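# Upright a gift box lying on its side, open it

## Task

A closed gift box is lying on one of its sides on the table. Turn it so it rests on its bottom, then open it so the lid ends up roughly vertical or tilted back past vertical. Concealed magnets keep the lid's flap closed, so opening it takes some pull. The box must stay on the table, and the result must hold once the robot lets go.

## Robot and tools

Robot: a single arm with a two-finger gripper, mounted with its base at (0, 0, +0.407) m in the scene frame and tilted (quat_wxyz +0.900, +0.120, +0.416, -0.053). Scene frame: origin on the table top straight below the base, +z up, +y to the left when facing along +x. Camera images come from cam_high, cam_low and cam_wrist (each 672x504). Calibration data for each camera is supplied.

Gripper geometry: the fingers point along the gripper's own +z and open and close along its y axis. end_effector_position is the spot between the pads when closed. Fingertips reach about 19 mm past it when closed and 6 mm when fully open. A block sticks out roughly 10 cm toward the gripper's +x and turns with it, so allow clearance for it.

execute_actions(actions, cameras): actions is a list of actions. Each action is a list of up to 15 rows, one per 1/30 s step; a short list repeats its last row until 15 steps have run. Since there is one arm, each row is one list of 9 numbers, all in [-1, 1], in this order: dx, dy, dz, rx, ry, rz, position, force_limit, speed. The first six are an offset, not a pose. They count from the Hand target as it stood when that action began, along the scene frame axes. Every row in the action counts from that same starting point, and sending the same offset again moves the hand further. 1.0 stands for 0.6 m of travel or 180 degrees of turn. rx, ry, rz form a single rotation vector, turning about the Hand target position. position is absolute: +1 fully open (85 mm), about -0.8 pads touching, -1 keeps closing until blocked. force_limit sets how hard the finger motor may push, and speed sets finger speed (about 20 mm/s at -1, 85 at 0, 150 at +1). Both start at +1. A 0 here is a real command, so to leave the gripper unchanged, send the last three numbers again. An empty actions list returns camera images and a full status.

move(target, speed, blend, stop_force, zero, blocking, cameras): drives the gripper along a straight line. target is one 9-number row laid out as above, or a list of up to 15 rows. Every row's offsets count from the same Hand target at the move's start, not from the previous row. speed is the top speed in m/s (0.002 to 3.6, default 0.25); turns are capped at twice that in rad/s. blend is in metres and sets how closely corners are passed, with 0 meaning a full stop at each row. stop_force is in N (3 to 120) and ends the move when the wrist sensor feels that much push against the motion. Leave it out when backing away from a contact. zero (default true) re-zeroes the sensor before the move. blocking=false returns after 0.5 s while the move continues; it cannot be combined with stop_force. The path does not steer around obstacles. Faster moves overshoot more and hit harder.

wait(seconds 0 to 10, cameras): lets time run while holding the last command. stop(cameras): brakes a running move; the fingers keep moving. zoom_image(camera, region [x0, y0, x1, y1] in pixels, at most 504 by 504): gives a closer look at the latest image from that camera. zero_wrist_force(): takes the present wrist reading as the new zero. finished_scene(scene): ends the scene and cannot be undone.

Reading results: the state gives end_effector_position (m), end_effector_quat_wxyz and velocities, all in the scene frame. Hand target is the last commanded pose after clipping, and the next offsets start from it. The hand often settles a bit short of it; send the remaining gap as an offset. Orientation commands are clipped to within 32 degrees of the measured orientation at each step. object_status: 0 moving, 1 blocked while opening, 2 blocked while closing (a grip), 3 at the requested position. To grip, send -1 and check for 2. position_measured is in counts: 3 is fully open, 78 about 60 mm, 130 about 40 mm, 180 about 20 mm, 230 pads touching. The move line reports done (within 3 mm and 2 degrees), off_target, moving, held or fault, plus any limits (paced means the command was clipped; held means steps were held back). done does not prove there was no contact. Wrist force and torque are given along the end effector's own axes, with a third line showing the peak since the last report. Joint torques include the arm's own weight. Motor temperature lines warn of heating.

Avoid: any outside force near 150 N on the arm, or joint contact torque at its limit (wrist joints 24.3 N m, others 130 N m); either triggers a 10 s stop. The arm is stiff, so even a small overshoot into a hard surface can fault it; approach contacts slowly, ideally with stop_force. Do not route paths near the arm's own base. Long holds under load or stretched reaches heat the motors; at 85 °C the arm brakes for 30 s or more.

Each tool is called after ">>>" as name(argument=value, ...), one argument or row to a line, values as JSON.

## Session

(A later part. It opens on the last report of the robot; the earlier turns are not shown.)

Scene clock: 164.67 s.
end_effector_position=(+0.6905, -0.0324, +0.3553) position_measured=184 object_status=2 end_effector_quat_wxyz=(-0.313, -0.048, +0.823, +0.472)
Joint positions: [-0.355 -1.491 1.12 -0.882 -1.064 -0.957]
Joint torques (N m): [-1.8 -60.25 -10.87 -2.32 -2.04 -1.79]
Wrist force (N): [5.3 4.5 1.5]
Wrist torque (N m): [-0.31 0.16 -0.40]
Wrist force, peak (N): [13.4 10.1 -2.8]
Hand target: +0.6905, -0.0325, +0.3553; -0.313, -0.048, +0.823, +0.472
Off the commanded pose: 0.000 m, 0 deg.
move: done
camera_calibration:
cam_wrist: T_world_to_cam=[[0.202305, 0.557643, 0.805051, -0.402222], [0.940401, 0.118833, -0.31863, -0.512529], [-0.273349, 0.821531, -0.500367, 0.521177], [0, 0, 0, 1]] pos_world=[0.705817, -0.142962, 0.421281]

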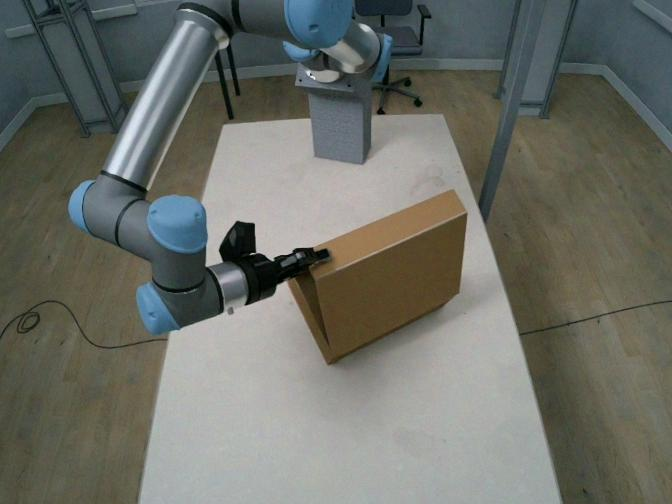

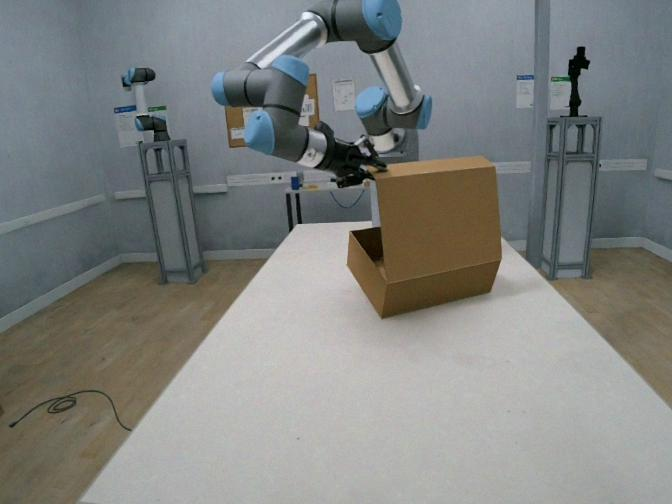

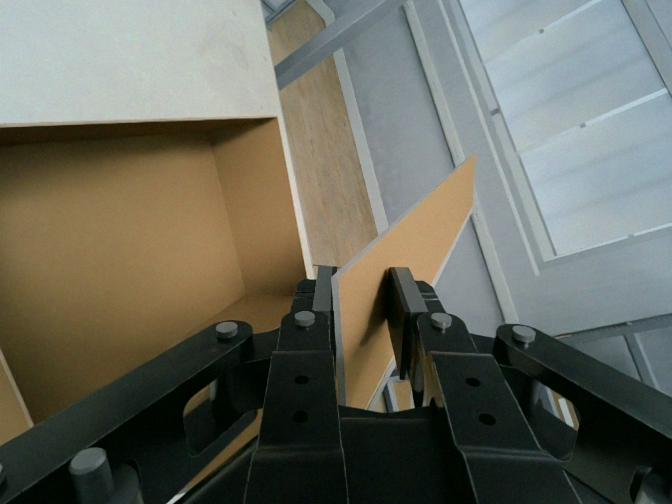

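>>> move(
  target=[-0.12, -0.056, -0.015, 0, 0, 0, -1, -1, -1],
  speed=0.07,
  cameras=["all"],
)

>>> zoom_image(
  camera="cam_low",
  region=[330, 140, 520, 330],
)

>>> zoom_image(
  camera="cam_high",
  region=[260, 170, 490, 380],
)

Scene clock: 168.83 s.
end_effector_position=(+0.6185, -0.0662, +0.3463) position_measured=184 object_status=2 end_effector_quat_wxyz=(-0.313, -0.048, +0.823, +0.472)
Joint positions: [-0.481 -1.601 1.35 -0.941 -1.107 -1.091]
Joint torques (N m): [17.62 -34.72 -24.66 0.38 2.98 2.79]
Wrist force (N): [9.8 4.3 -2.9]
Wrist torque (N m): [-0.39 0.15 -0.61]
Wrist force, peak (N): [11.7 3.9 -4.5]
Hand target: +0.6185, -0.0661, +0.3463; -0.313, -0.048, +0.823, +0.472
Off the commanded pose: 0.000 m, 0 deg.
move: done
camera_calibration:
cam_wrist: T_world_to_cam=[[0.201855, 0.558006, 0.804912, -0.361293], [0.940494, 0.118943, -0.318314, -0.44382], [-0.27336, 0.821268, -0.500792, 0.524862], [0, 0, 0, 1]] pos_world=[0.633815, -0.17666, 0.412382]

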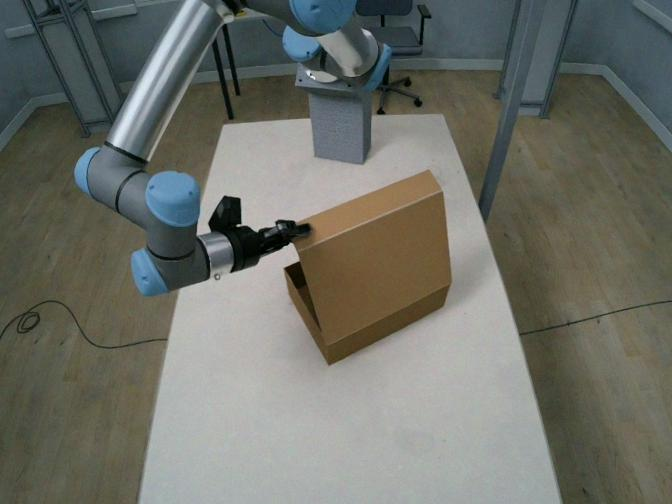

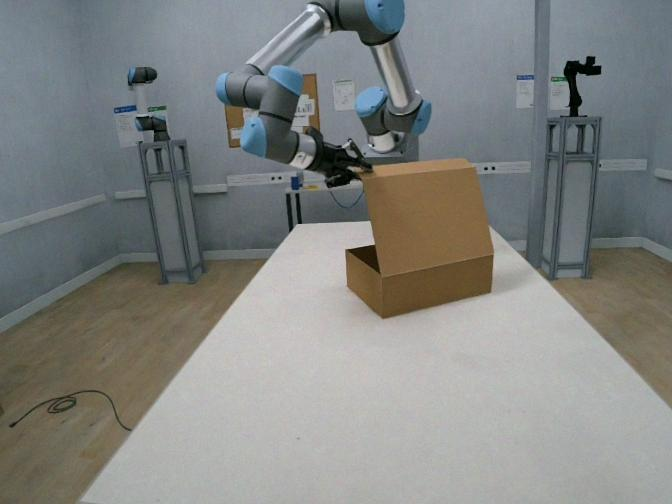

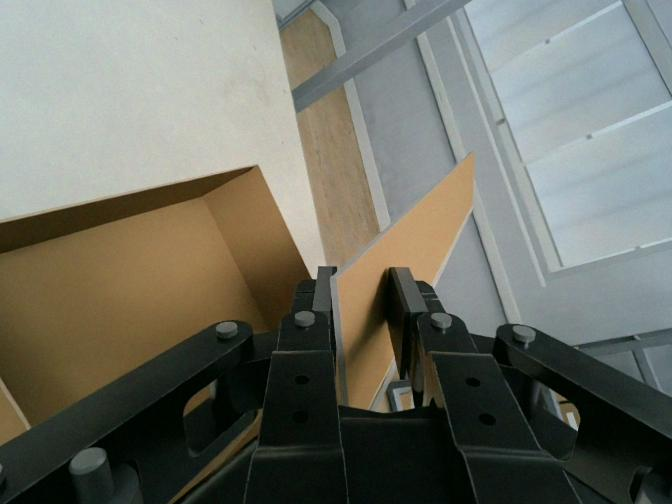

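Scaled by 2.653.

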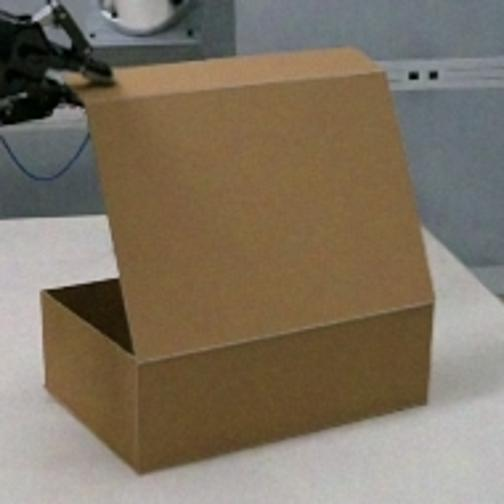

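Scaled by 2.191.

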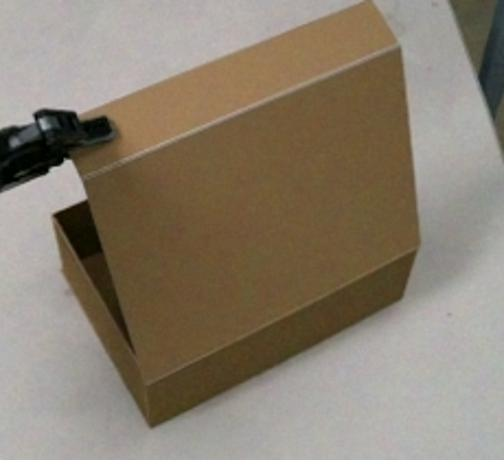

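>>> move(
  target=[0, 0, 0.012, 0, 0, 0, -1, -1, -1],
  speed=0.03,
)

Scene clock: 172.17 s.
end_effector_position=(+0.6185, -0.0661, +0.3536) position_measured=184 object_status=2 end_effector_quat_wxyz=(-0.313, -0.048, +0.823, +0.472)
Joint positions: [-0.484 -1.611 1.348 -0.926 -1.108 -1.095]
Joint torques (N m): [3.03 -42.38 -22.61 0.95 -2.28 -1.83]
Wrist force (N): [-1.0 -3.1 0.5]
Wrist torque (N m): [-0.08 -0.01 -0.02]
Wrist force, peak (N): [10.2 4.7 -3.5]
Hand target: +0.6185, -0.0661, +0.3535; -0.313, -0.048, +0.823, +0.472
Off the commanded pose: 0.000 m, 0 deg.
move: done

>>> move(
  target=[
    [0.0787, 0.0368, 0.0175, 0, 0, 0, -1, -1, -1],
    [0.1537, 0.072, 0.016, 0, 0, 0, -1, -1, -1],
  ],
  speed=0.05,
  blend=[0.01, 0],
  cameras=["all"],
)

>>> zoom_image(
  camera="cam_low",
  region=[330, 140, 520, 330],
)

>>> zoom_image(
  camera="cam_high",
  region=[260, 170, 490, 380],
)

Scene clock: 175.33 s.
end_effector_position=(+0.7107, -0.0228, +0.3631) position_measured=184 object_status=2 end_effector_quat_wxyz=(-0.313, -0.048, +0.823, +0.472)
Joint positions: [-0.322 -1.461 1.043 -0.853 -1.054 -0.922]
Joint torques (N m): [-0.83 -61.65 -11.4 -1.76 -2.45 -2.38]
Wrist force (N): [4.5 5.4 -0.8]
Wrist torque (N m): [-0.55 -0.06 -0.41]
Wrist force, peak (N): [6.0 7.3 1.2]
Hand target: +0.7107, -0.0229, +0.3631; -0.313, -0.048, +0.823, +0.472
Off the commanded pose: 0.000 m, 0 deg.
move: done
camera_calibration:
cam_wrist: T_world_to_cam=[[0.202338, 0.557647, 0.80504, -0.41796], [0.940393, 0.118814, -0.318659, -0.530166], [-0.273349, 0.821531, -0.500367, 0.522715], [0, 0, 0, 1]] pos_world=[0.726017, -0.133362, 0.429081]

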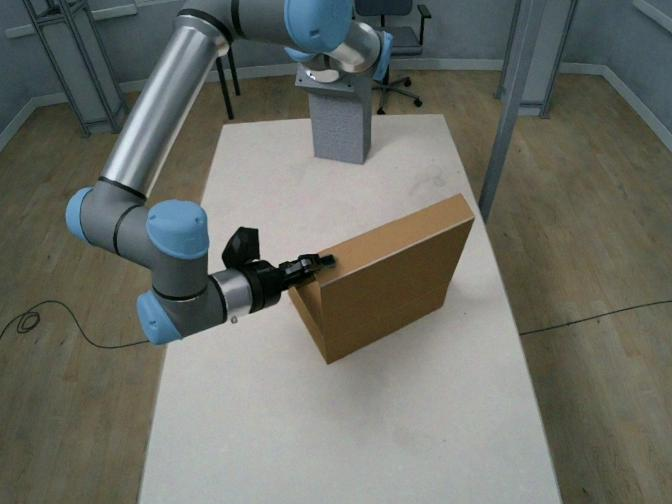

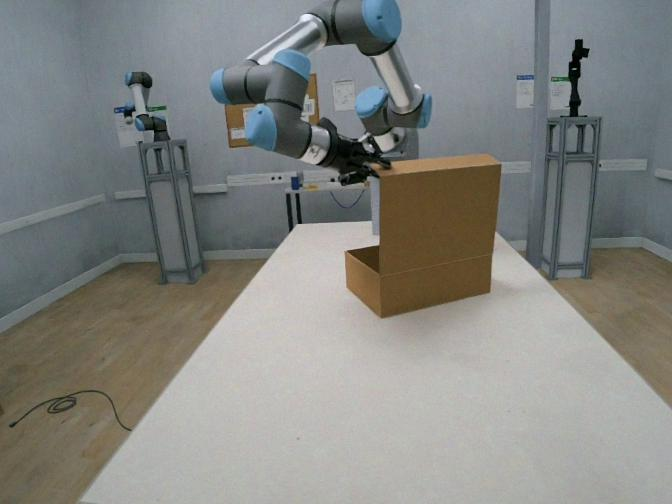

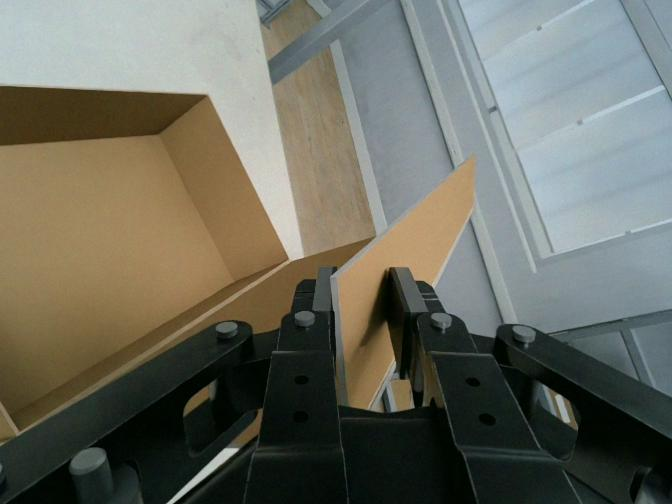

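Scaled by 2.653.

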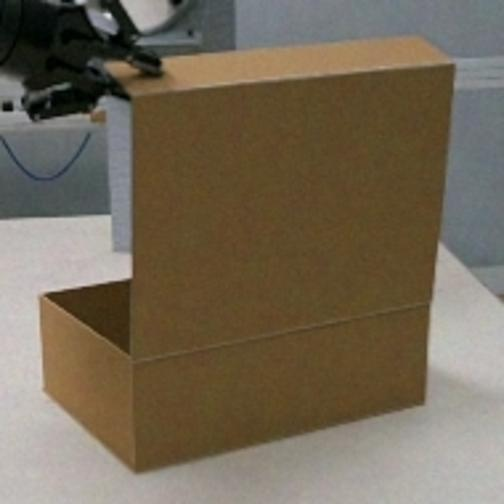

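Scaled by 2.191.

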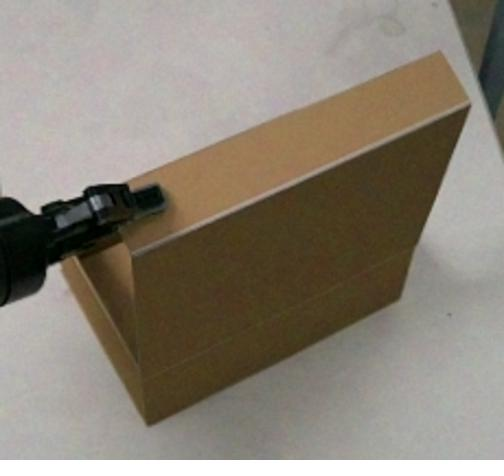

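>>> move(
  target=[0.037, 0.0173, 0.0, 0, 0, 0, -1, -1, -1],
  speed=0.05,
)

>>> move(
  target=[0, 0, 0, 0, 0, 0, -0.3, -1, -1],
  cameras=["all"],
)

>>> zoom_image(
  camera="cam_low",
  region=[330, 140, 520, 330],
)

Scene clock: 184.20 s.
end_effector_position=(+0.7329, -0.0124, +0.3631) position_measured=184 object_status=2 end_effector_quat_wxyz=(-0.313, -0.048, +0.823, +0.472)
Joint positions: [-0.287 -1.412 0.953 -0.832 -1.044 -0.882]
Joint torques (N m): [2.32 -64.72 -12.34 -0.4 -1.62 -2.28]
Wrist force (N): [1.4 0.0 0.3]
Wrist torque (N m): [0.02 -0.11 -0.16]
Wrist force, peak (N): [5.3 5.6 1.4]
Hand target: +0.7329, -0.0125, +0.3631; -0.313, -0.048, +0.823, +0.472
Off the commanded pose: 0.000 m, 0 deg.
move: done

Scene clock: 184.80 s.
end_effector_position=(+0.7329, -0.0125, +0.3631) position_measured=167 object_status=0 end_effector_quat_wxyz=(-0.313, -0.048, +0.823, +0.472)
Joint positions: [-0.287 -1.413 0.953 -0.832 -1.044 -0.882]
Joint torques (N m): [2.47 -64.73 -12.21 -0.89 -1.89 -2.45]
Wrist force (N): [1.2 -0.6 0.1]
Wrist torque (N m): [0.12 -0.04 -0.14]
Wrist force, peak (N): [1.5 -0.7 0.1]
Hand target: +0.7329, -0.0125, +0.3631; -0.313, -0.048, +0.823, +0.472
Off the commanded pose: 0.000 m, 0 deg.
move: done
camera_calibration:
cam_wrist: T_world_to_cam=[[0.202152, 0.557809, 0.804974, -0.428008], [0.940435, 0.118846, -0.318524, -0.552351], [-0.273344, 0.821416, -0.500559, 0.520385], [0, 0, 0, 1]] pos_world=[0.748217, -0.123061, 0.429081]

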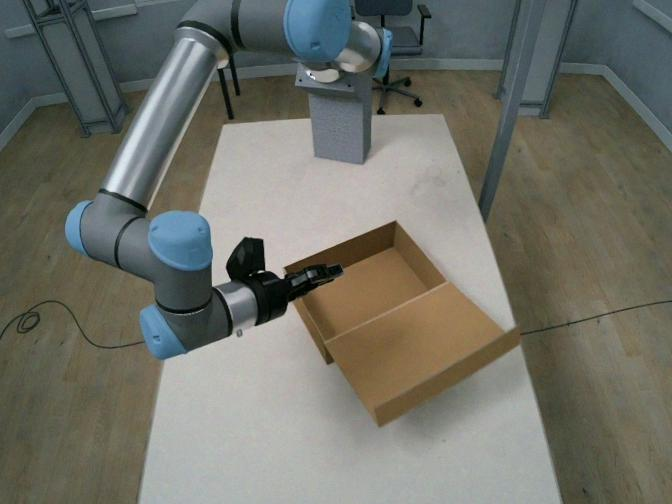

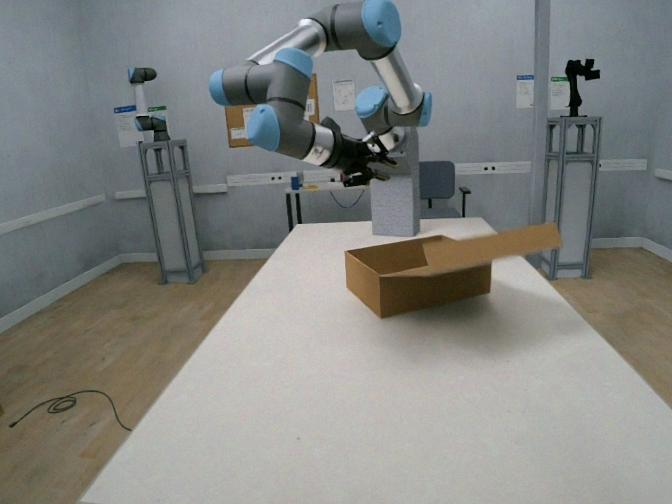

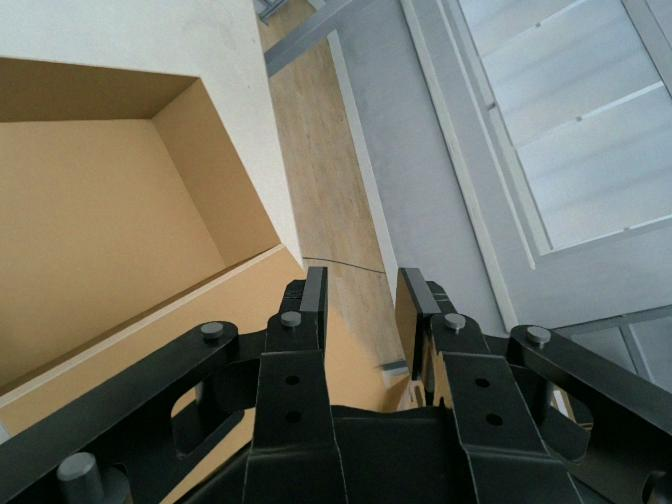

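Scaled by 2.653.

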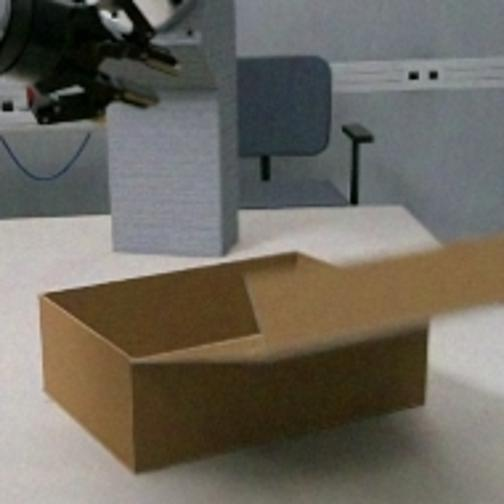

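>>> move(
  target=[0, -0.08, 0.03, 0, 0, 0, -0.3, -1, -1],
  speed=0.15,
  cameras=["cam_high", "cam_low"],
)

Scene clock: 185.90 s.
end_effector_position=(+0.7329, -0.0605, +0.3810) position_measured=167 object_status=3 end_effector_quat_wxyz=(-0.313, -0.048, +0.823, +0.472)
Joint positions: [-0.376 -1.397 0.852 -0.698 -1.071 -0.98]
Joint torques (N m): [14.32 -65.44 -14.18 0.55 2.42 1.63]
Wrist force (N): [1.1 -0.8 0.1]
Wrist torque (N m): [0.07 -0.03 -0.16]
Wrist force, peak (N): [2.3 -1.0 -1.1]
Hand target: +0.7329, -0.0605, +0.3811; -0.313, -0.048, +0.823, +0.472
Off the commanded pose: 0.000 m, 0 deg.
move: done
Images, in order (width x height): cam_high 672x504, cam_low 672x504.

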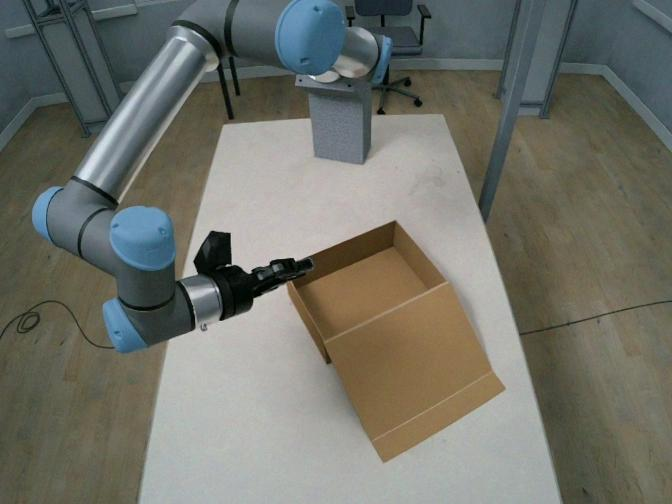

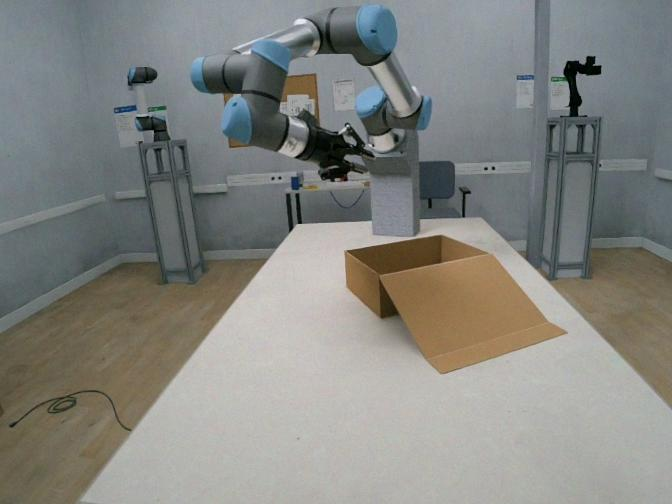

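Open and stable.

>>> finished_scene(
  scene=1,
)

The scene is finished: the task was done.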